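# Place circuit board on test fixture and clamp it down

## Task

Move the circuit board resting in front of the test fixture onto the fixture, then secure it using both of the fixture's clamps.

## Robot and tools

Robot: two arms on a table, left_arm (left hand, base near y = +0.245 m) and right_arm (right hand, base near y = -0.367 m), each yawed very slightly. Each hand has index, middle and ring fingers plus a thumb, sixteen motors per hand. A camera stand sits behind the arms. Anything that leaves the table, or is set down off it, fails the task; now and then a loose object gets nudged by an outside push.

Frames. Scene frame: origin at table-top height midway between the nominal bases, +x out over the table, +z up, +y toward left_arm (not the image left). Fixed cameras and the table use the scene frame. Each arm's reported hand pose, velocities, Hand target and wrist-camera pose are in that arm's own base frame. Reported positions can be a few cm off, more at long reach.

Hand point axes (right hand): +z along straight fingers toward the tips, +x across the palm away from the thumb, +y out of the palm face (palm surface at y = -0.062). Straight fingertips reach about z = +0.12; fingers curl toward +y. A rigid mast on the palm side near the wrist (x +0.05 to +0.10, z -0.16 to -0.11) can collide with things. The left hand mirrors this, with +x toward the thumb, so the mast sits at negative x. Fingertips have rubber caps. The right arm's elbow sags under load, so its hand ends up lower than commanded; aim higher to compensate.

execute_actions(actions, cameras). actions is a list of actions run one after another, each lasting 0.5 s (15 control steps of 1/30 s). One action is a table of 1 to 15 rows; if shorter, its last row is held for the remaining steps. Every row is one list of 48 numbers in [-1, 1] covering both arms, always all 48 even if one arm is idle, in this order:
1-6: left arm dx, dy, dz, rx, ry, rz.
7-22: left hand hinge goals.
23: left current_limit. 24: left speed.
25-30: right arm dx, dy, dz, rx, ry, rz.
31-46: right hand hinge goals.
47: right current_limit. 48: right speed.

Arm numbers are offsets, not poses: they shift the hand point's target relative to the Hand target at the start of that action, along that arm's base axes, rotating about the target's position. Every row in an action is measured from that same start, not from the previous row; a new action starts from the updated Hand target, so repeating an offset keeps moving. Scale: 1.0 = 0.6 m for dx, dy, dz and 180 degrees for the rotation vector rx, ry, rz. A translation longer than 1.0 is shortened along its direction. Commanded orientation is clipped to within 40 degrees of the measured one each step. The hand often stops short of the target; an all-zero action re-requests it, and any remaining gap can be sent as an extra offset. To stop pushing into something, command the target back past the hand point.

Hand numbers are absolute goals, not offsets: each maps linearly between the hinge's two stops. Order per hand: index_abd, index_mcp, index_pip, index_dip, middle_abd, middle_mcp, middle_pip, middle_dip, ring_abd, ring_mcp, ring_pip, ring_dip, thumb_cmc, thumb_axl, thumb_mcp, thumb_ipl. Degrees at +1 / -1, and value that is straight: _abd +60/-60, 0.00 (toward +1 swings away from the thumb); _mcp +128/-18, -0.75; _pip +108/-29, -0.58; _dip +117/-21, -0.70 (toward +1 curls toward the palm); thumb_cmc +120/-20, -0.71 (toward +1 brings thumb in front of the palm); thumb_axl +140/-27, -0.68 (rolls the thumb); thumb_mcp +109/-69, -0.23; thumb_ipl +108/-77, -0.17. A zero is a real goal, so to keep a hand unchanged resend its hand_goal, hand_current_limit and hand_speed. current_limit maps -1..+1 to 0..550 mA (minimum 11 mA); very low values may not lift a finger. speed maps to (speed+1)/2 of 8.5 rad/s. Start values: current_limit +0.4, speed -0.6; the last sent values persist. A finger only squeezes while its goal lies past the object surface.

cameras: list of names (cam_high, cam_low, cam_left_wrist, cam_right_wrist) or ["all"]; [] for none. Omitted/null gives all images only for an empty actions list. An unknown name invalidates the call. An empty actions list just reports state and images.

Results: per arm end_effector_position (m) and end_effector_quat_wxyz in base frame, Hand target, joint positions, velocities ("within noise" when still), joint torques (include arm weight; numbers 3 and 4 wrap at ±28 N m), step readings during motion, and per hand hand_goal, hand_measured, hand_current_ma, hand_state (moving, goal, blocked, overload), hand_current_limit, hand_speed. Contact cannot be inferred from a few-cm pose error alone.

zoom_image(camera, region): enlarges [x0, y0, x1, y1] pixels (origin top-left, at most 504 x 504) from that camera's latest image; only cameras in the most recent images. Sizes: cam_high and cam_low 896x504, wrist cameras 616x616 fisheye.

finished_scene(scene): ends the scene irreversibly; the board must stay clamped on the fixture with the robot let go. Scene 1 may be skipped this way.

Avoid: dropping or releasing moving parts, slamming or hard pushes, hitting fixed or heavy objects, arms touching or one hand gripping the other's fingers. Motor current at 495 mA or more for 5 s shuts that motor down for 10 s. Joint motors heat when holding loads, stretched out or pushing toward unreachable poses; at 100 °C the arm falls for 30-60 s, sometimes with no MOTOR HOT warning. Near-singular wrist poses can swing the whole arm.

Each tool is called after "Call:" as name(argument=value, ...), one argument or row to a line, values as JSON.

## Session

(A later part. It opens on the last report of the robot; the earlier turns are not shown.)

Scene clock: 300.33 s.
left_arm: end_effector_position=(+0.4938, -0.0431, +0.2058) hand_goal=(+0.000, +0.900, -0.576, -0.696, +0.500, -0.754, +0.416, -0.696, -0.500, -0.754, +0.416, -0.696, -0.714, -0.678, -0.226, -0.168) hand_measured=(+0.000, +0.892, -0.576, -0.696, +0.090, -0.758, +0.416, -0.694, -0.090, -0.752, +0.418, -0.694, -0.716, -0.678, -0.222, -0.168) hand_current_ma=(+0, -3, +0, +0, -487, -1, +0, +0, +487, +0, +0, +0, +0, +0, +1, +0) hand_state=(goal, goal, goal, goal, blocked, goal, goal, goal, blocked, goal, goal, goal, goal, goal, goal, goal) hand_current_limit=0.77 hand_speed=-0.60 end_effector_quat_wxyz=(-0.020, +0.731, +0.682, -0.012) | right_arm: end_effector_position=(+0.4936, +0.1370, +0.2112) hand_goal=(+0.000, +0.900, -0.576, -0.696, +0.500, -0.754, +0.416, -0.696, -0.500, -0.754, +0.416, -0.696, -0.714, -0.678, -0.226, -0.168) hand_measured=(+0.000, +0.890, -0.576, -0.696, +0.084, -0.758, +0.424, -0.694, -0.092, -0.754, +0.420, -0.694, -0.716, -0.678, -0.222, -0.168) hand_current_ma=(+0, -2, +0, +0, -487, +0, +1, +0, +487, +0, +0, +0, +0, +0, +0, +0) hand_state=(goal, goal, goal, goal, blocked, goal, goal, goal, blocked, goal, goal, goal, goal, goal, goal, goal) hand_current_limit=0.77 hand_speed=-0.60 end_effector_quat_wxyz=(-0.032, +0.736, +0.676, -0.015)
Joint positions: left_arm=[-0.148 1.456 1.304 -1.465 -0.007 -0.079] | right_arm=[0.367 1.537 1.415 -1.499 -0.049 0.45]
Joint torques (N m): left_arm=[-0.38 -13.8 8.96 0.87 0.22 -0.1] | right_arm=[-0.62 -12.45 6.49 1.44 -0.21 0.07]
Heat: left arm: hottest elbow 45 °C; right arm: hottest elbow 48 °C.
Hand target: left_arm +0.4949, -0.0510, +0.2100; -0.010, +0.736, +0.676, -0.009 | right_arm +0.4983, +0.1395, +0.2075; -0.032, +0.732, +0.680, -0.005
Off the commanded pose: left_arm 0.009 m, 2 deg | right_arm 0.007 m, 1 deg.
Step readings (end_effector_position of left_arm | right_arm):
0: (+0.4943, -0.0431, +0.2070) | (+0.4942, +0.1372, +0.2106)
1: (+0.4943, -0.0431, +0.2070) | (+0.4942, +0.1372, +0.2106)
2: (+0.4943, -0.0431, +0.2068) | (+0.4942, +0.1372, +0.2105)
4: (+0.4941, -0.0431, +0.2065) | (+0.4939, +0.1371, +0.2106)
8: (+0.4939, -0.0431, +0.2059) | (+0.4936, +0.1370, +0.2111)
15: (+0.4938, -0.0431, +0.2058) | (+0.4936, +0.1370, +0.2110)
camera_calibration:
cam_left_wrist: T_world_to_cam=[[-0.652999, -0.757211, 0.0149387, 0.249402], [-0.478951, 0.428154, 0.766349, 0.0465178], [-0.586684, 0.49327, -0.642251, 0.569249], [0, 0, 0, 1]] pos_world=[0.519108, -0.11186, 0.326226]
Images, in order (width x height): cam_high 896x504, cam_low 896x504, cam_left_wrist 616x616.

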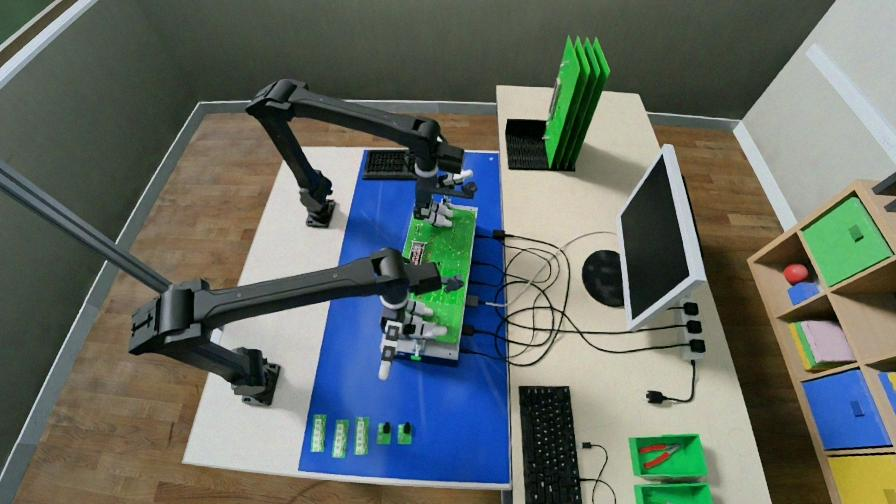

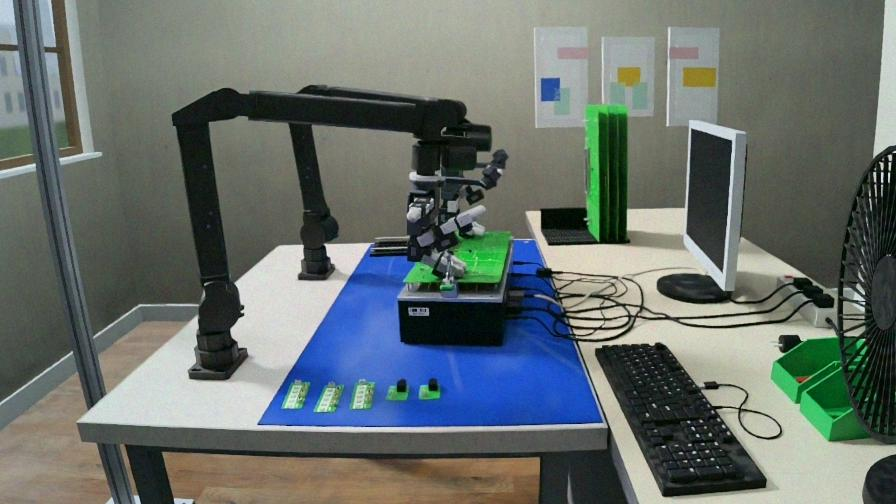

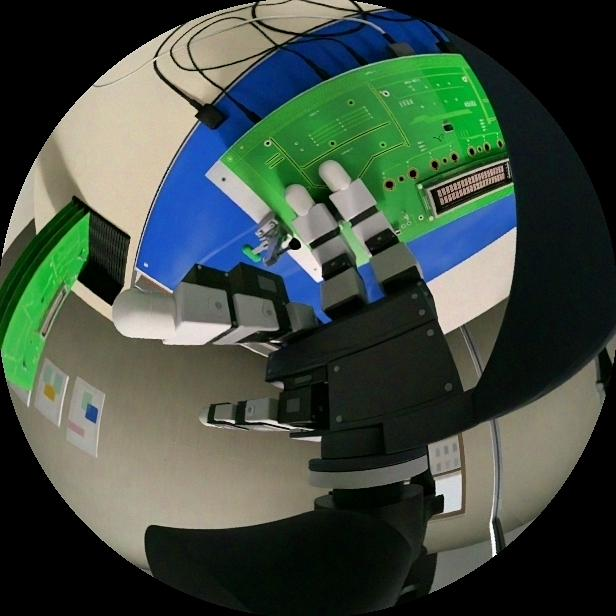

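Call:
execute_actions(
  actions=[
    [[0.003,0,0.003,0.0006,0.011,0,0,0.9,-0.576,-0.696,0.5,-0.754,0.416,-0.696,-0.5,-0.754,0.416,-0.696,-0.714,-0.678,-0.226,-0.168,0.77,-0.6,0.003,0,0.003,0.001,0.011,0,0,0.9,-0.576,-0.696,0.5,-0.754,0.416,-0.696,-0.5,-0.754,0.416,-0.696,-0.714,-0.678,-0.226,-0.168,0.77,-0.6]],
  ],
  cameras=["cam_low","cam_high","cam_left_wrist"],
)

Call:
zoom_image(
  camera="cam_low",
  region=[395, 265, 435, 305],
)

Call:
zoom_image(
  camera="cam_low",
  region=[470, 265, 510, 305],
)

Call:
zoom_image(
  camera="cam_left_wrist",
  region=[205, 130, 255, 180],
)

Scene clock: 302.27 s.
left_arm: end_effector_position=(+0.4891, -0.0426, +0.2045) hand_goal=(+0.000, +0.900, -0.576, -0.696, +0.500, -0.754, +0.416, -0.696, -0.500, -0.754, +0.416, -0.696, -0.714, -0.678, -0.226, -0.168) hand_measured=(+0.000, +0.892, -0.576, -0.696, +0.090, -0.752, +0.418, -0.694, -0.090, -0.746, +0.420, -0.694, -0.716, -0.678, -0.222, -0.168) hand_current_ma=(+0, -3, +0, +0, -487, +0, +0, +0, +487, +3, +1, +0, +0, +0, +1, +0) hand_state=(goal, goal, goal, goal, blocked, goal, goal, goal, blocked, goal, goal, goal, goal, goal, goal, goal) hand_current_limit=0.77 hand_speed=-0.60 end_effector_quat_wxyz=(-0.027, +0.731, +0.682, -0.018) | right_arm: end_effector_position=(+0.4920, +0.1367, +0.2103) hand_goal=(+0.000, +0.900, -0.576, -0.696, +0.500, -0.754, +0.416, -0.696, -0.500, -0.754, +0.416, -0.696, -0.714, -0.678, -0.226, -0.168) hand_measured=(+0.000, +0.890, -0.576, -0.696, +0.084, -0.752, +0.428, -0.694, -0.092, -0.748, +0.420, -0.694, -0.716, -0.678, -0.222, -0.168) hand_current_ma=(+0, -2, +0, +0, -487, +0, +2, +0, +487, +1, +0, +0, +0, +0, +0, +0) hand_state=(goal, goal, goal, goal, blocked, goal, goal, goal, blocked, goal, goal, goal, goal, goal, goal, goal) hand_current_limit=0.77 hand_speed=-0.60 end_effector_quat_wxyz=(-0.039, +0.736, +0.676, -0.016)
Joint positions: left_arm=[-0.148 1.456 1.304 -1.484 -0.006 -0.079] | right_arm=[0.363 1.537 1.415 -1.506 -0.061 0.446]
Joint torques (N m): left_arm=[-0.5 -11.81 11.73 -0.49 0.32 -0.09] | right_arm=[-0.15 -10.75 9.17 -0.2 -0.29 0.02]
Heat: left arm: hottest elbow 45 °C; right arm: hottest elbow 48 °C.
Hand target: left_arm +0.4968, -0.0510, +0.2119; -0.022, +0.736, +0.676, -0.021 | right_arm +0.5000, +0.1395, +0.2093; -0.045, +0.732, +0.680, -0.016
Off the commanded pose: left_arm 0.013 m, 1 deg | right_arm 0.009 m, 1 deg.
Step readings (end_effector_position of left_arm | right_arm):
0: (+0.4938, -0.0431, +0.2058) | (+0.4936, +0.1370, +0.2112)
1: (+0.4938, -0.0431, +0.2058) | (+0.4936, +0.1370, +0.2112)
2: (+0.4938, -0.0431, +0.2058) | (+0.4935, +0.1371, +0.2111)
4: (+0.4932, -0.0431, +0.2057) | (+0.4935, +0.1369, +0.2110)
8: (+0.4910, -0.0427, +0.2050) | (+0.4929, +0.1365, +0.2106)
15: (+0.4892, -0.0426, +0.2045) | (+0.4920, +0.1367, +0.2103)
camera_calibration:
cam_left_wrist: T_world_to_cam=[[-0.652557, -0.757297, 0.0258858, 0.244238], [-0.464598, 0.426861, 0.775847, 0.0360016], [-0.598596, 0.494258, -0.63039, 0.56884], [0, 0, 0, 1]] pos_world=[0.516611, -0.11156, 0.324337]
Images, in order (width x height): cam_high 896x504, cam_low 896x504, cam_left_wrist 616x616.

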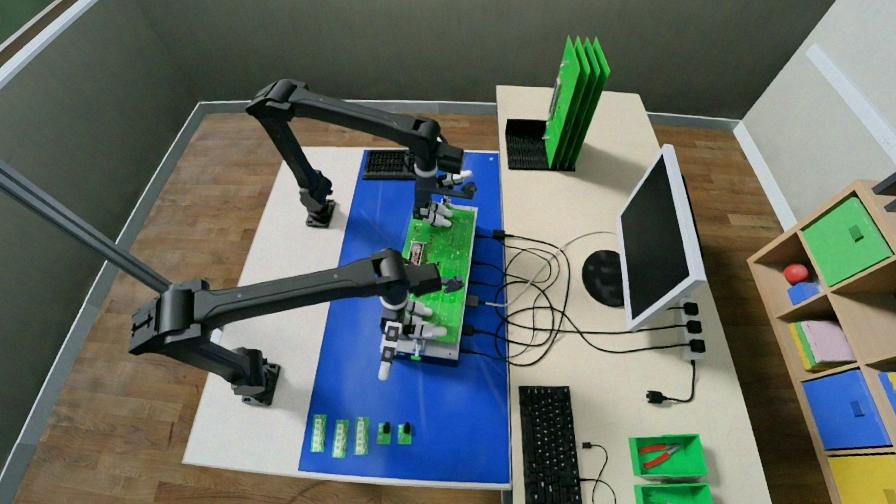

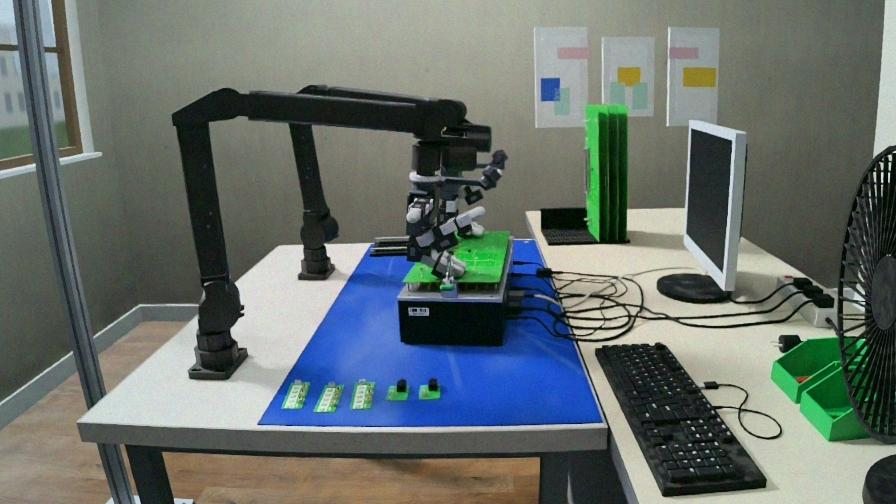

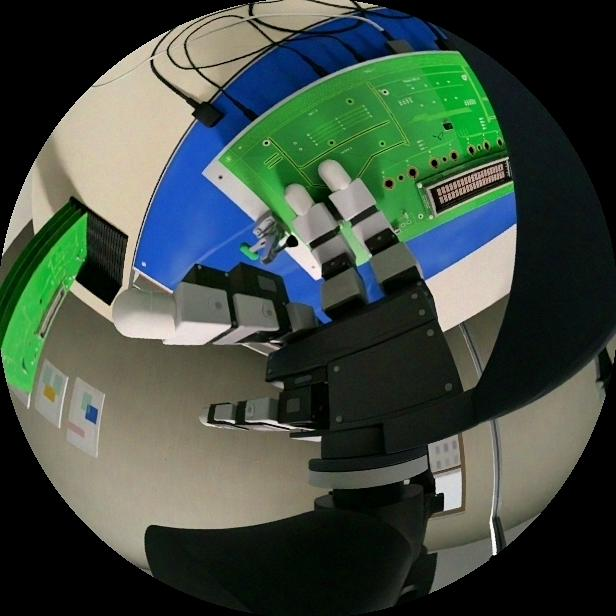

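Scaled by 12.600 from the camera's 896x504 image, which has a finer 1280x720 frame.

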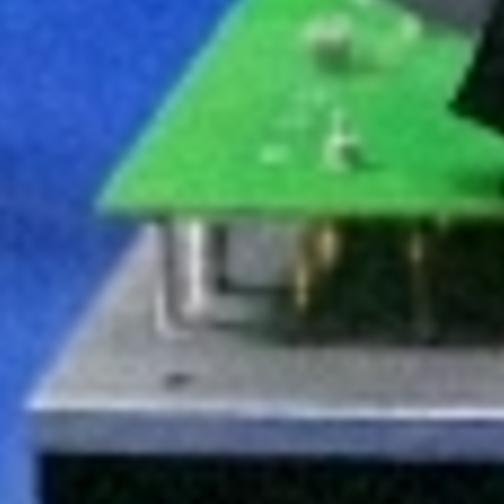

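Scaled by 12.600 from the camera's 896x504 image, which has a finer 1280x720 frame.

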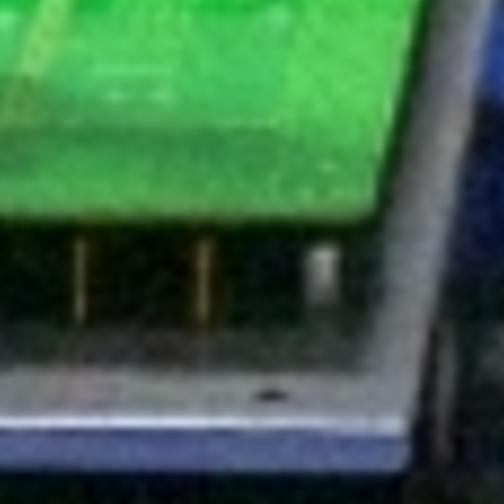

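Scaled by 10.080 from the camera's 616x616 image, which has a finer 880x880 frame.

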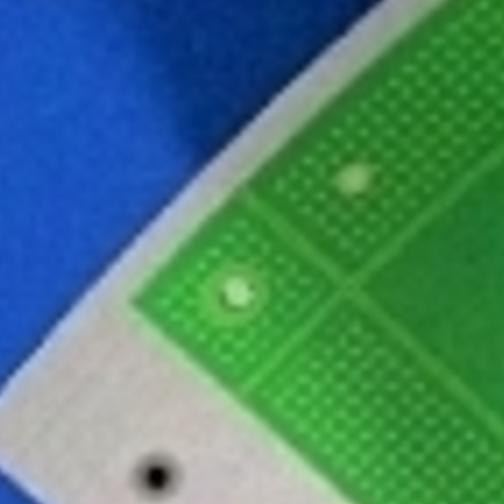

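Call:
zoom_image(
  camera="cam_high",
  region=[455, 195, 485, 225],
)

Call:
zoom_image(
  camera="cam_high",
  region=[440, 330, 470, 360],
)

Call:
zoom_image(
  camera="cam_high",
  region=[380, 340, 410, 370],
)

Call:
zoom_image(
  camera="cam_high",
  region=[400, 190, 430, 220],
)

Scaled by 16.800 from the camera's 896x504 image, which has a finer 1280x720 frame.

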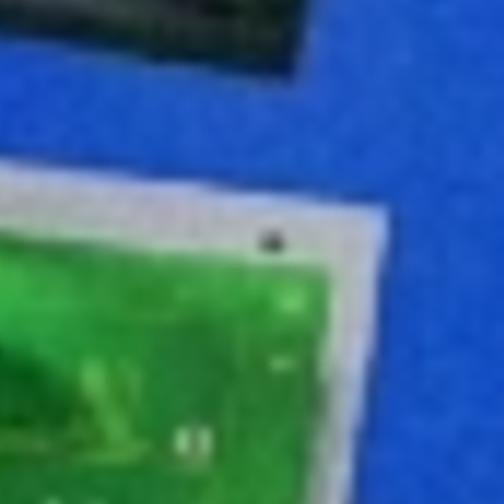

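Scaled by 16.800 from the camera's 896x504 image, which has a finer 1280x720 frame.

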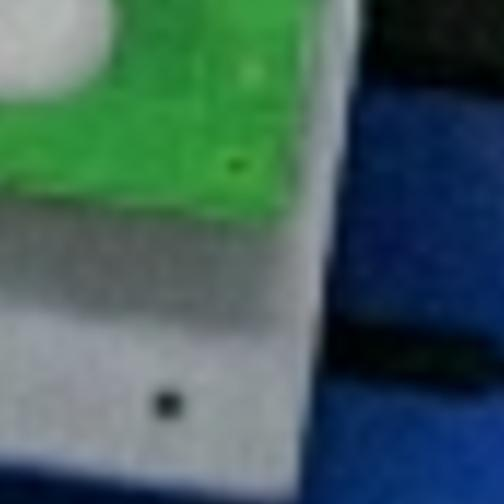

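Scaled by 16.800 from the camera's 896x504 image, which has a finer 1280x720 frame.

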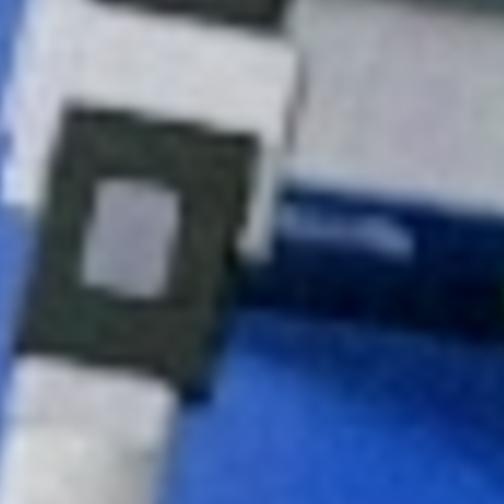

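Scaled by 16.800 from the camera's 896x504 image, which has a finer 1280x720 frame.

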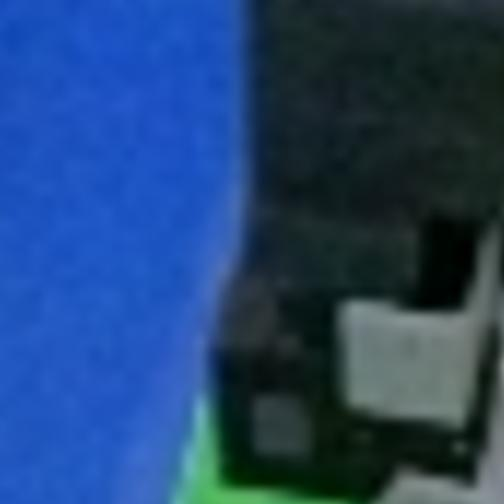

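Call:
execute_actions(
  actions=[
    [[0.006,-0.003,0.002,0,0,0,0,0.9,-0.576,-0.696,0.5,-0.754,0.416,-0.696,-0.5,-0.754,0.416,-0.696,-0.714,-0.678,-0.226,-0.168,0.77,-0.6,0.002,-0.01,0.002,0,0,0,0,0.9,-0.576,-0.696,0.5,-0.754,0.416,-0.696,-0.5,-0.754,0.416,-0.696,-0.714,-0.678,-0.226,-0.168,0.77,-0.6]],
  ],
  cameras=[],
)

Scene clock: 309.33 s.
left_arm: end_effector_position=(+0.4896, -0.0430, +0.2034) hand_goal=(+0.000, +0.900, -0.576, -0.696, +0.500, -0.754, +0.416, -0.696, -0.500, -0.754, +0.416, -0.696, -0.714, -0.678, -0.226, -0.168) hand_measured=(+0.000, +0.892, -0.576, -0.696, +0.090, -0.750, +0.418, -0.694, -0.090, -0.746, +0.422, -0.694, -0.716, -0.678, -0.222, -0.168) hand_current_ma=(+0, -3, +0, +0, -487, +1, +1, +0, +487, +3, +2, +0, +0, +0, +1, +0) hand_state=(goal, goal, goal, goal, blocked, goal, goal, goal, blocked, goal, goal, goal, goal, goal, goal, goal) hand_current_limit=0.77 hand_speed=-0.60 end_effector_quat_wxyz=(-0.029, +0.731, +0.682, -0.021) | right_arm: end_effector_position=(+0.4923, +0.1357, +0.2100) hand_goal=(+0.000, +0.900, -0.576, -0.696, +0.500, -0.754, +0.416, -0.696, -0.500, -0.754, +0.416, -0.696, -0.714, -0.678, -0.226, -0.168) hand_measured=(+0.000, +0.890, -0.576, -0.696, +0.084, -0.752, +0.432, -0.692, -0.092, -0.746, +0.420, -0.694, -0.716, -0.678, -0.222, -0.168) hand_current_ma=(+0, -2, +0, +0, -487, +0, +5, +0, +487, +2, +0, +0, +0, +0, +0, +0) hand_state=(goal, goal, goal, goal, blocked, goal, goal, goal, blocked, goal, goal, goal, goal, goal, goal, goal) hand_current_limit=0.77 hand_speed=-0.60 end_effector_quat_wxyz=(-0.042, +0.734, +0.678, -0.015)
Joint positions: left_arm=[-0.148 1.461 1.308 -1.488 -0.003 -0.079] | right_arm=[0.357 1.537 1.415 -1.508 -0.067 0.434]
Joint torques (N m): left_arm=[-0.32 -11.46 12.44 -0.39 0.22 -0.08] | right_arm=[-1.55 -11.63 9.28 -0.43 -0.07 0.01]
Heat: left arm: hottest elbow 46 °C; right arm: hottest elbow 48 °C.
Hand target: left_arm +0.5004, -0.0527, +0.2131; -0.022, +0.736, +0.676, -0.021 | right_arm +0.5013, +0.1335, +0.2105; -0.045, +0.732, +0.680, -0.016
Off the commanded pose: left_arm 0.017 m, 1 deg | right_arm 0.009 m, 0 deg.
Step readings (end_effector_position of left_arm | right_arm):
0: (+0.4890, -0.0426, +0.2045) | (+0.4920, +0.1367, +0.2103)
1: (+0.4890, -0.0426, +0.2045) | (+0.4920, +0.1367, +0.2103)
2: (+0.4891, -0.0426, +0.2043) | (+0.4920, +0.1366, +0.2103)
4: (+0.4890, -0.0426, +0.2037) | (+0.4920, +0.1364, +0.2102)
8: (+0.4895, -0.0426, +0.2035) | (+0.4922, +0.1360, +0.2100)
15: (+0.4896, -0.0430, +0.2034) | (+0.4923, +0.1356, +0.2100)
No camera images: "cameras" was empty.

Call:
execute_actions(
  actions=[
    [[0,0,0.002,0,-0.006,0,0,0.9,-0.576,-0.696,0.5,-0.754,0.416,-0.696,-0.5,-0.754,0.416,-0.696,-0.714,-0.678,-0.226,-0.168,0.77,-0.6,0,-0.002,0.002,0,-0.003,0,0,0.9,-0.576,-0.696,0.5,-0.754,0.416,-0.696,-0.5,-0.754,0.416,-0.696,-0.714,-0.678,-0.226,-0.168,0.77,-0.6]],
  ],
  cameras=["cam_high","cam_low"],
)

Call:
zoom_image(
  camera="cam_high",
  region=[455, 195, 485, 225],
)

Call:
zoom_image(
  camera="cam_high",
  region=[440, 330, 470, 360],
)

Call:
zoom_image(
  camera="cam_low",
  region=[395, 265, 435, 305],
)

Call:
zoom_image(
  camera="cam_low",
  region=[470, 265, 510, 305],
)

Scene clock: 314.03 s.
left_arm: end_effector_position=(+0.4896, -0.0430, +0.2034) hand_goal=(+0.000, +0.900, -0.576, -0.696, +0.500, -0.754, +0.416, -0.696, -0.500, -0.754, +0.416, -0.696, -0.714, -0.678, -0.226, -0.168) hand_measured=(+0.000, +0.892, -0.576, -0.696, +0.090, -0.750, +0.418, -0.694, -0.090, -0.746, +0.422, -0.694, -0.716, -0.678, -0.222, -0.168) hand_current_ma=(+0, -3, +0, +0, -487, +1, +1, +0, +487, +3, +2, +0, +0, +0, +1, +0) hand_state=(goal, goal, goal, goal, blocked, goal, goal, goal, blocked, goal, goal, goal, goal, goal, goal, goal) hand_current_limit=0.77 hand_speed=-0.60 end_effector_quat_wxyz=(-0.029, +0.731, +0.682, -0.021) | right_arm: end_effector_position=(+0.4924, +0.1353, +0.2100) hand_goal=(+0.000, +0.900, -0.576, -0.696, +0.500, -0.754, +0.416, -0.696, -0.500, -0.754, +0.416, -0.696, -0.714, -0.678, -0.226, -0.168) hand_measured=(+0.000, +0.890, -0.576, -0.696, +0.084, -0.752, +0.432, -0.692, -0.092, -0.746, +0.420, -0.694, -0.716, -0.678, -0.222, -0.168) hand_current_ma=(+0, -2, +0, +0, -487, +0, +5, +0, +487, +2, +0, +0, +0, +0, +0, +0) hand_state=(goal, goal, goal, goal, blocked, goal, goal, goal, blocked, goal, goal, goal, goal, goal, goal, goal) hand_current_limit=0.77 hand_speed=-0.60 end_effector_quat_wxyz=(-0.042, +0.734, +0.678, -0.015)
Joint positions: left_arm=[-0.148 1.461 1.308 -1.488 -0.003 -0.079] | right_arm=[0.357 1.537 1.415 -1.508 -0.067 0.433]
Joint torques (N m): left_arm=[-0.56 -12.57 11.45 0.42 0.11 -0.12] | right_arm=[-1.14 -11.99 8.72 0.01 0.07 0.05]
Heat: left arm: hottest elbow 45 °C; right arm: hottest elbow 48 °C.
Hand target: left_arm +0.5004, -0.0527, +0.2143; -0.016, +0.736, +0.676, -0.014 | right_arm +0.5012, +0.1323, +0.2117; -0.042, +0.732, +0.680, -0.013
Off the commanded pose: left_arm 0.018 m, 2 deg | right_arm 0.010 m, 0 deg.
Step readings (end_effector_position of left_arm | right_arm):
0: (+0.4896, -0.0430, +0.2034) | (+0.4923, +0.1357, +0.2100)
1: (+0.4896, -0.0430, +0.2034) | (+0.4923, +0.1357, +0.2100)
2: (+0.4896, -0.0430, +0.2034) | (+0.4923, +0.1357, +0.2100)
4: (+0.4896, -0.0430, +0.2034) | (+0.4923, +0.1355, +0.2100)
8: (+0.4896, -0.0430, +0.2034) | (+0.4924, +0.1353, +0.2100)
15: (+0.4896, -0.0430, +0.2034) | (+0.4924, +0.1353, +0.2100)
Images, in order (width x height): cam_high 896x504, cam_low 896x504.

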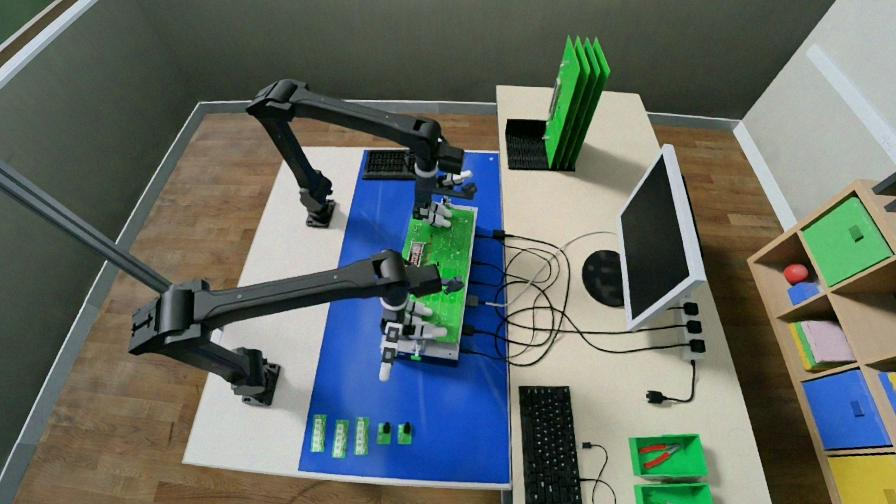

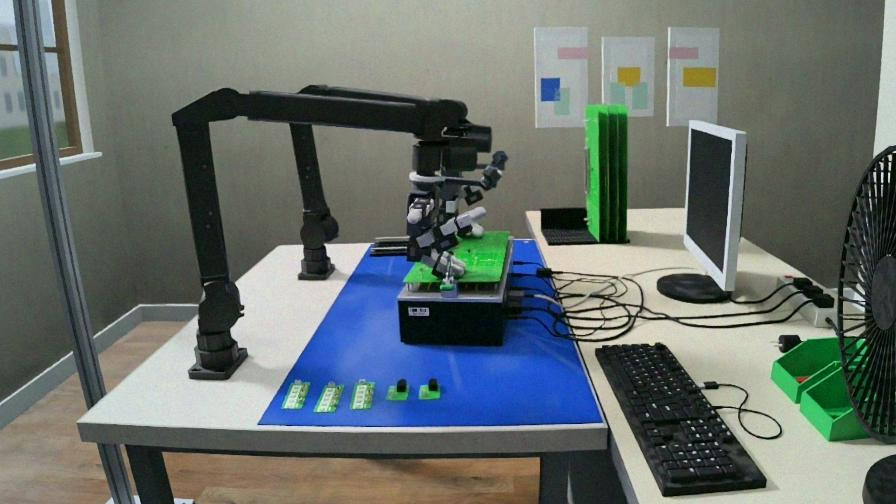

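Scaled by 16.800 from the camera's 896x504 image, which has a finer 1280x720 frame.

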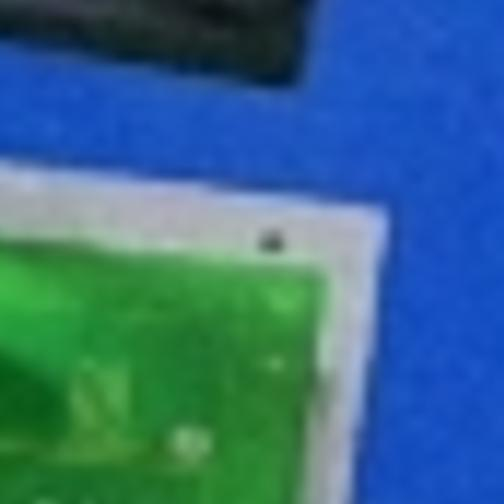

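Scaled by 16.800 from the camera's 896x504 image, which has a finer 1280x720 frame.

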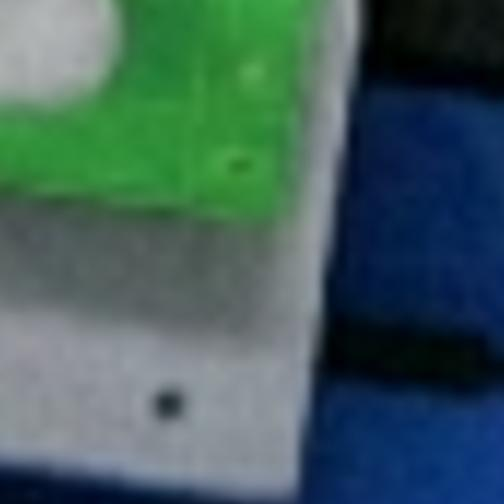

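Scaled by 12.600 from the camera's 896x504 image, which has a finer 1280x720 frame.

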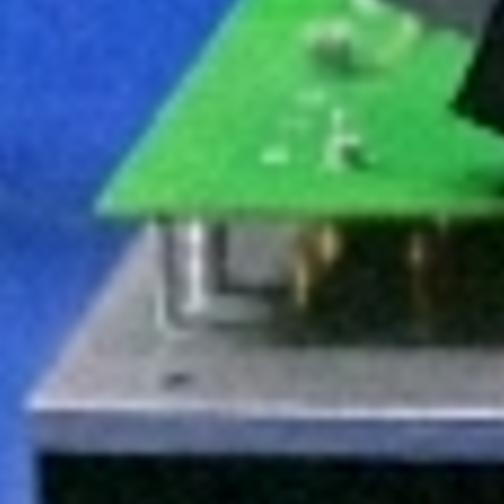

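Scaled by 12.600 from the camera's 896x504 image, which has a finer 1280x720 frame.

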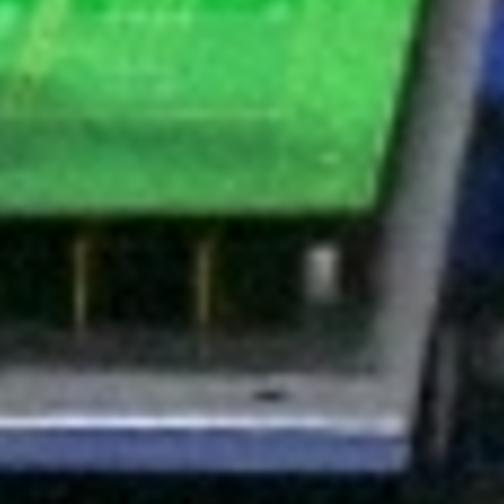

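Call:
execute_actions(
  actions=[
    [[0.0028,0,0.0253,0,0,0,0,0.9,-0.576,-0.696,0.5,-0.754,0.416,-0.696,-0.5,-0.754,0.416,-0.696,-0.714,-0.678,-0.226,-0.168,0.77,-0.6,0.001,0,0.0253,0,0,0,0,0.9,-0.576,-0.696,0.5,-0.754,0.416,-0.696,-0.5,-0.754,0.416,-0.696,-0.714,-0.678,-0.226,-0.168,0.77,-0.6]],
    [[0.0028,0,0.0253,0,0,0,0,0.9,-0.576,-0.696,0.5,-0.754,0.416,-0.696,-0.5,-0.754,0.416,-0.696,-0.714,-0.678,-0.226,-0.168,0.77,-0.6,0.001,0,0.0253,0,0,0,0,0.9,-0.576,-0.696,0.5,-0.754,0.416,-0.696,-0.5,-0.754,0.416,-0.696,-0.714,-0.678,-0.226,-0.168,0.77,-0.6]],
  ],
  cameras=["cam_high","cam_low"],
)

Call:
zoom_image(
  camera="cam_high",
  region=[455, 195, 485, 225],
)

Call:
zoom_image(
  camera="cam_high",
  region=[440, 330, 470, 360],
)

Call:
zoom_image(
  camera="cam_low",
  region=[395, 250, 525, 320],
)

Scene clock: 320.43 s.
left_arm: end_effector_position=(+0.4869, -0.0463, +0.2184) hand_goal=(+0.000, +0.900, -0.576, -0.696, +0.500, -0.754, +0.416, -0.696, -0.500, -0.754, +0.416, -0.696, -0.714, -0.678, -0.226, -0.168) hand_measured=(+0.000, +0.892, -0.576, -0.696, +0.090, -0.760, +0.414, -0.694, -0.090, -0.754, +0.416, -0.694, -0.716, -0.678, -0.222, -0.168) hand_current_ma=(+0, -3, +0, +0, -487, -2, +0, +0, +487, +0, +0, +0, +0, +0, +1, +0) hand_state=(goal, goal, goal, goal, blocked, goal, goal, goal, blocked, goal, goal, goal, goal, goal, goal, goal) hand_current_limit=0.77 hand_speed=-0.60 end_effector_quat_wxyz=(-0.036, +0.732, +0.679, -0.029) | right_arm: end_effector_position=(+0.4866, +0.1324, +0.2214) hand_goal=(+0.000, +0.900, -0.576, -0.696, +0.500, -0.754, +0.416, -0.696, -0.500, -0.754, +0.416, -0.696, -0.714, -0.678, -0.226, -0.168) hand_measured=(+0.000, +0.890, -0.576, -0.696, +0.084, -0.758, +0.420, -0.692, -0.092, -0.754, +0.416, -0.694, -0.716, -0.678, -0.222, -0.168) hand_current_ma=(+0, -2, +0, +0, -487, +0, +0, +0, +487, +0, +0, +0, +0, +0, +0, +0) hand_state=(goal, goal, goal, goal, blocked, goal, goal, goal, blocked, goal, goal, goal, goal, goal, goal, goal) hand_current_limit=0.77 hand_speed=-0.60 end_effector_quat_wxyz=(-0.048, +0.733, +0.678, -0.031)
Joint positions: left_arm=[-0.154 1.464 1.354 -1.554 0 -0.079] | right_arm=[0.355 1.54 1.452 -1.578 -0.065 0.429]
Joint torques (N m): left_arm=[-0.38 -12.81 13.89 -0.21 -0.04 -0.09] | right_arm=[-0.5 -12.63 11.21 -0.21 0.04 0]
Heat: left arm: hottest elbow 45 °C; right arm: hottest elbow 48 °C.
Hand target: left_arm +0.5037, -0.0526, +0.2445; -0.016, +0.736, +0.676, -0.014 | right_arm +0.5024, +0.1322, +0.2420; -0.042, +0.732, +0.680, -0.013
Off the commanded pose: left_arm 0.032 m, 3 deg | right_arm 0.026 m, 2 deg.
Step readings (end_effector_position of left_arm | right_arm):
0: (+0.4896, -0.0430, +0.2034) | (+0.4924, +0.1353, +0.2100)
1: (+0.4896, -0.0430, +0.2034) | (+0.4924, +0.1353, +0.2100)
2: (+0.4897, -0.0431, +0.2035) | (+0.4922, +0.1353, +0.2099)
4: (+0.4893, -0.0434, +0.2041) | (+0.4910, +0.1348, +0.2100)
8: (+0.4863, -0.0455, +0.2045) | (+0.4878, +0.1335, +0.2093)
15: (+0.4845, -0.0458, +0.2037) | (+0.4857, +0.1325, +0.2081)
16: (+0.4845, -0.0457, +0.2038) | (+0.4856, +0.1324, +0.2081)
17: (+0.4841, -0.0458, +0.2044) | (+0.4853, +0.1324, +0.2088)
19: (+0.4834, -0.0457, +0.2062) | (+0.4844, +0.1320, +0.2106)
23: (+0.4853, -0.0460, +0.2137) | (+0.4857, +0.1324, +0.2178)
30: (+0.4872, -0.0463, +0.2185) | (+0.4869, +0.1325, +0.2215)
Images, in order (width x height): cam_high 896x504, cam_low 896x504.

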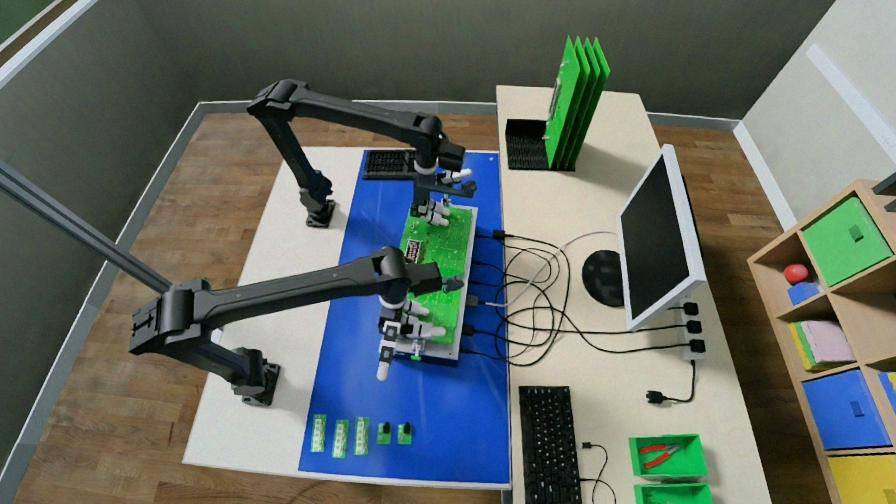

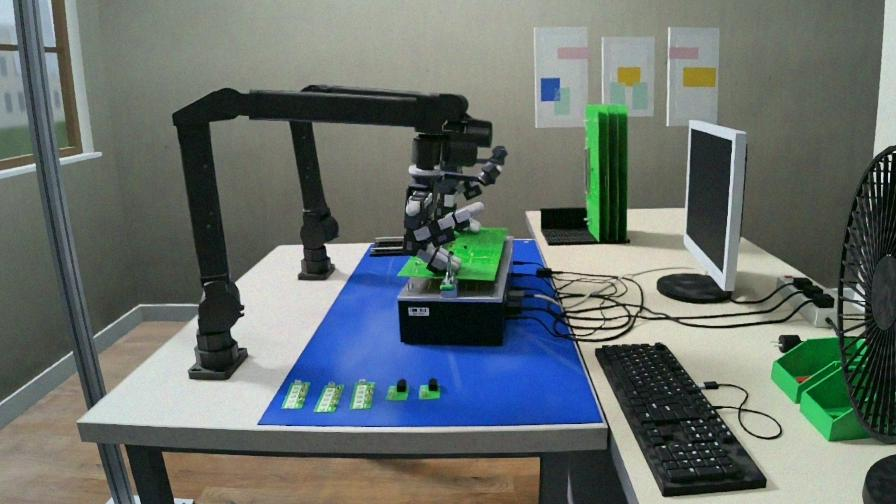

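Scaled by 16.800 from the camera's 896x504 image, which has a finer 1280x720 frame.

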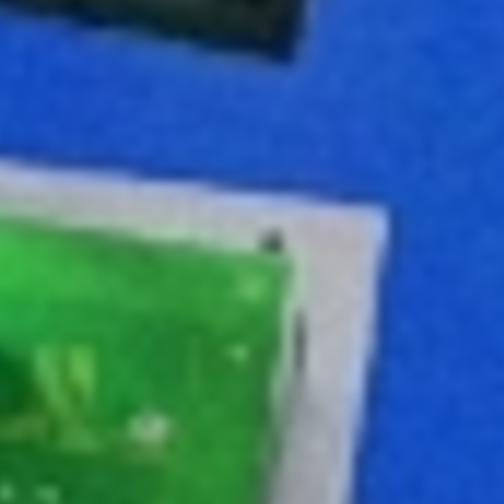

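Scaled by 16.800 from the camera's 896x504 image, which has a finer 1280x720 frame.

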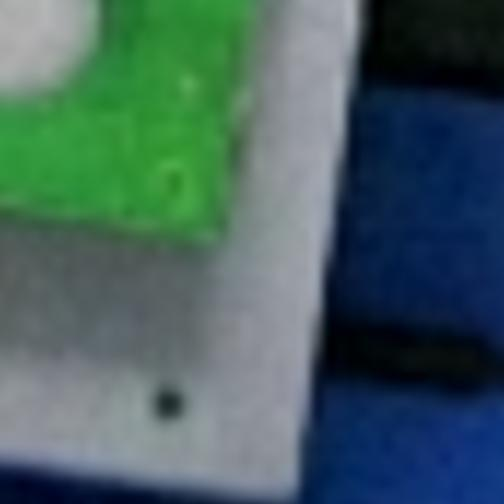

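Scaled by 3.877 from the camera's 896x504 image, which has a finer 1280x720 frame.

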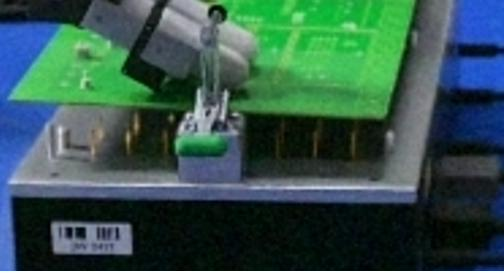

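Call:
zoom_image(
  camera="cam_high",
  region=[463, 203, 483, 223],
)

Call:
zoom_image(
  camera="cam_low",
  region=[395, 265, 435, 305],
)

Scaled by 25.200 from the camera's 896x504 image, which has a finer 1280x720 frame.

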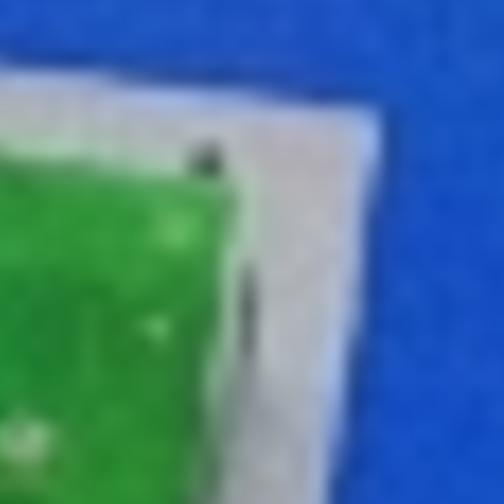

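Scaled by 12.600 from the camera's 896x504 image, which has a finer 1280x720 frame.

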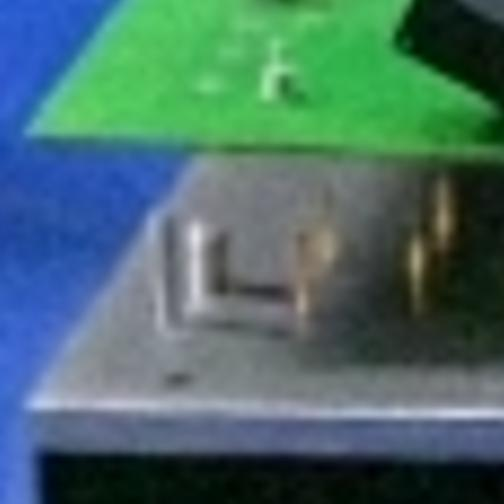

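Call:
execute_actions(
  actions=[
    [[0,0,0,0,-0.005,0,0,0.9,-0.576,-0.696,0.5,-0.754,0.416,-0.696,-0.5,-0.754,0.416,-0.696,-0.714,-0.678,-0.226,-0.168,0.77,-0.6,0,0,0,0,-0.008,0,0,0.9,-0.576,-0.696,0.5,-0.754,0.416,-0.696,-0.5,-0.754,0.416,-0.696,-0.714,-0.678,-0.226,-0.168,0.77,-0.6]],
  ],
  cameras=["all"],
)

Call:
zoom_image(
  camera="cam_left_wrist",
  region=[200, 120, 260, 180],
)

Call:
zoom_image(
  camera="cam_right_wrist",
  region=[370, 140, 430, 200],
)

Call:
zoom_image(
  camera="cam_low",
  region=[395, 250, 525, 320],
)

Call:
zoom_image(
  camera="cam_high",
  region=[455, 195, 485, 225],
)

Call:
zoom_image(
  camera="cam_high",
  region=[440, 330, 470, 360],
)

Scene clock: 329.00 s.
left_arm: end_effector_position=(+0.4868, -0.0464, +0.2184) hand_goal=(+0.000, +0.900, -0.576, -0.696, +0.500, -0.754, +0.416, -0.696, -0.500, -0.754, +0.416, -0.696, -0.714, -0.678, -0.226, -0.168) hand_measured=(+0.000, +0.892, -0.576, -0.696, +0.090, -0.760, +0.414, -0.694, -0.090, -0.754, +0.416, -0.694, -0.716, -0.678, -0.222, -0.168) hand_current_ma=(+0, -3, +0, +0, -487, -2, +0, +0, +487, +0, +0, +0, +0, +0, +1, +0) hand_state=(goal, goal, goal, goal, blocked, goal, goal, goal, blocked, goal, goal, goal, goal, goal, goal, goal) hand_current_limit=0.77 hand_speed=-0.60 end_effector_quat_wxyz=(-0.036, +0.733, +0.679, -0.029) | right_arm: end_effector_position=(+0.4881, +0.1316, +0.2219) hand_goal=(+0.000, +0.900, -0.576, -0.696, +0.500, -0.754, +0.416, -0.696, -0.500, -0.754, +0.416, -0.696, -0.714, -0.678, -0.226, -0.168) hand_measured=(+0.000, +0.890, -0.576, -0.696, +0.084, -0.758, +0.418, -0.692, -0.092, -0.754, +0.416, -0.694, -0.716, -0.678, -0.222, -0.168) hand_current_ma=(+0, -2, +0, +0, -487, +0, +0, +0, +487, +0, +0, +0, +0, +0, +0, +0) hand_state=(goal, goal, goal, goal, blocked, goal, goal, goal, blocked, goal, goal, goal, goal, goal, goal, goal) hand_current_limit=0.77 hand_speed=-0.60 end_effector_quat_wxyz=(-0.044, +0.733, +0.678, -0.031)
Joint positions: left_arm=[-0.154 1.464 1.354 -1.554 0 -0.079] | right_arm=[0.355 1.54 1.452 -1.573 -0.058 0.429]
Joint torques (N m): left_arm=[-0.44 -13.74 12.9 0.61 -0.12 -0.1] | right_arm=[-1.08 -13.8 9.92 0.58 0.12 0.05]
Heat: left arm: hottest elbow 47 °C; right arm: hottest elbow 47 °C.
Hand target: left_arm +0.5037, -0.0527, +0.2445; -0.010, +0.736, +0.676, -0.008 | right_arm +0.5024, +0.1322, +0.2420; -0.033, +0.732, +0.680, -0.004
Off the commanded pose: left_arm 0.032 m, 4 deg | right_arm 0.025 m, 3 deg.
Step readings (end_effector_position of left_arm | right_arm):
0: (+0.4869, -0.0463, +0.2184) | (+0.4866, +0.1324, +0.2214)
1: (+0.4869, -0.0463, +0.2184) | (+0.4866, +0.1324, +0.2214)
2: (+0.4869, -0.0463, +0.2184) | (+0.4866, +0.1323, +0.2214)
4: (+0.4869, -0.0463, +0.2184) | (+0.4867, +0.1319, +0.2215)
8: (+0.4868, -0.0464, +0.2184) | (+0.4873, +0.1314, +0.2218)
15: (+0.4868, -0.0464, +0.2184) | (+0.4880, +0.1316, +0.2219)
camera_calibration:
cam_left_wrist: T_world_to_cam=[[-0.656098, -0.753298, 0.0455786, 0.237049], [-0.439819, 0.430749, 0.788045, 0.0112494], [-0.613265, 0.496988, -0.613929, 0.581865], [0, 0, 0, 1]] pos_world=[0.517313, -0.115457, 0.337554]
cam_right_wrist: T_world_to_cam=[[0.532942, -0.8331, -0.148045, -0.0758921], [-0.471593, -0.437717, 0.765509, 0.0742052], [-0.702547, -0.338155, -0.626162, 0.642522], [0, 0, 0, 1]] pos_world=[0.526843, 0.186527, 0.334282]

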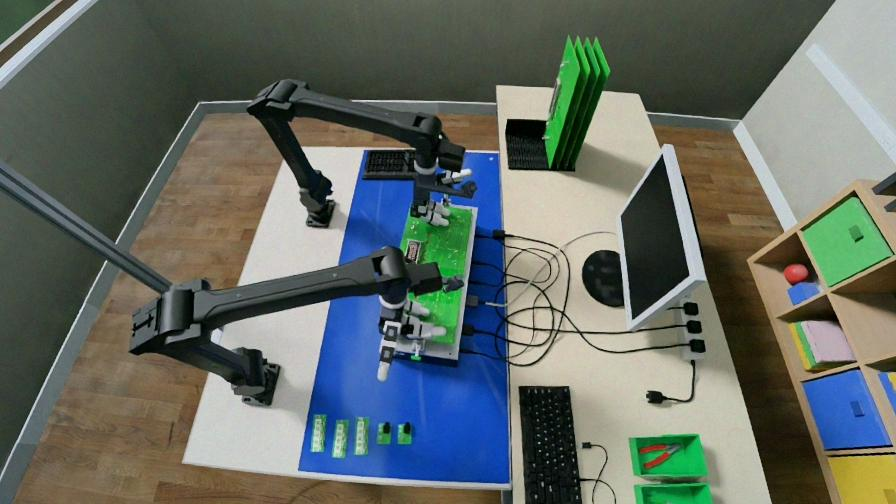

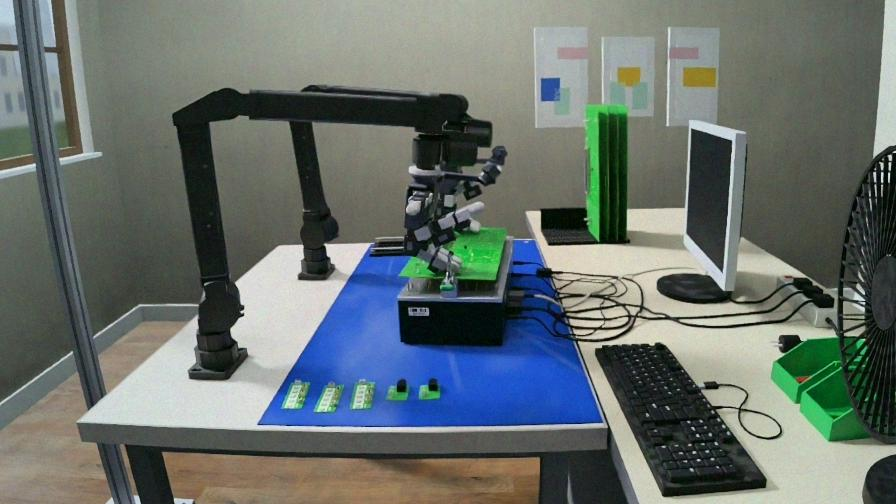

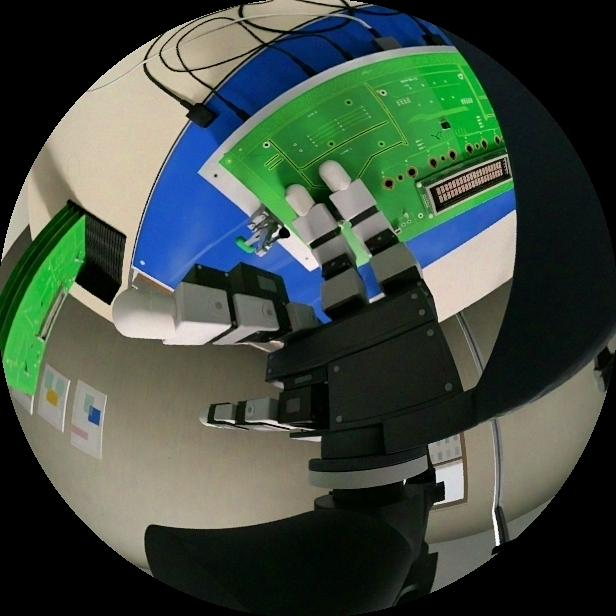

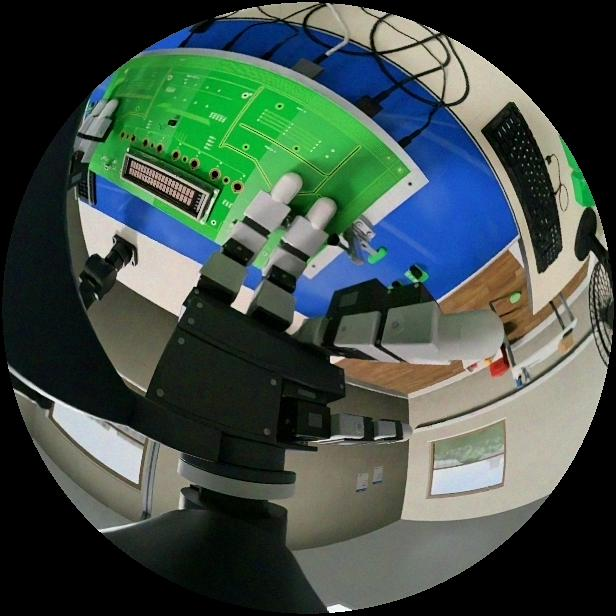

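Scaled by 8.400 from the camera's 616x616 image, which has a finer 880x880 frame.

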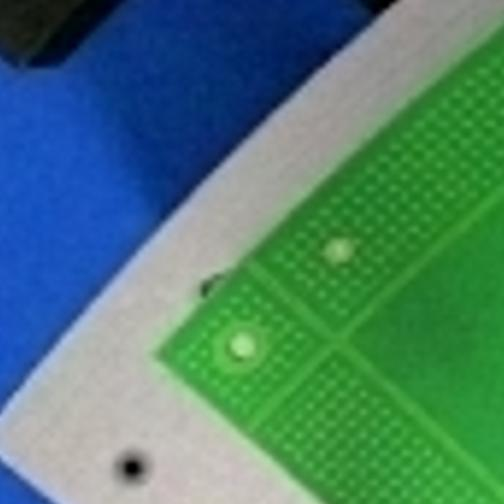

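Scaled by 8.400 from the camera's 616x616 image, which has a finer 880x880 frame.

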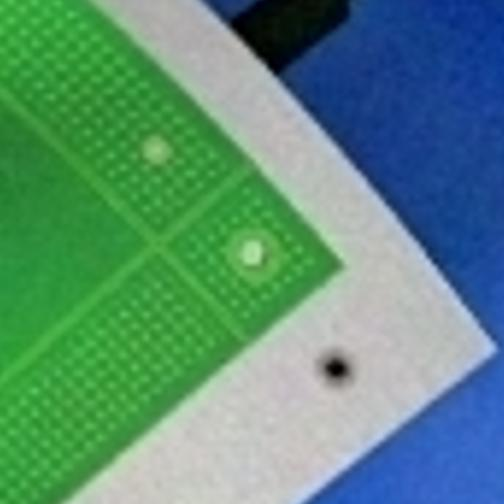

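Scaled by 3.877 from the camera's 896x504 image, which has a finer 1280x720 frame.

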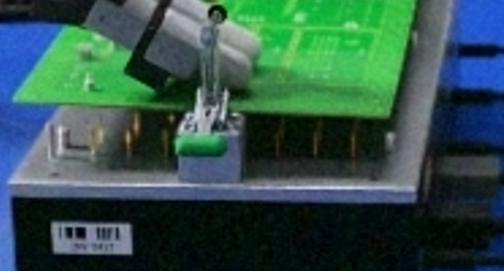

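Scaled by 16.800 from the camera's 896x504 image, which has a finer 1280x720 frame.

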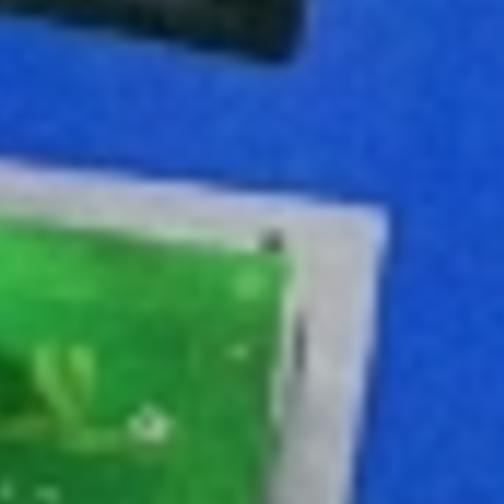

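Scaled by 16.800 from the camera's 896x504 image, which has a finer 1280x720 frame.

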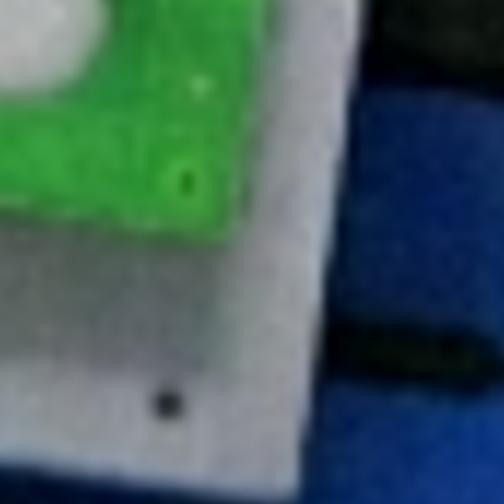

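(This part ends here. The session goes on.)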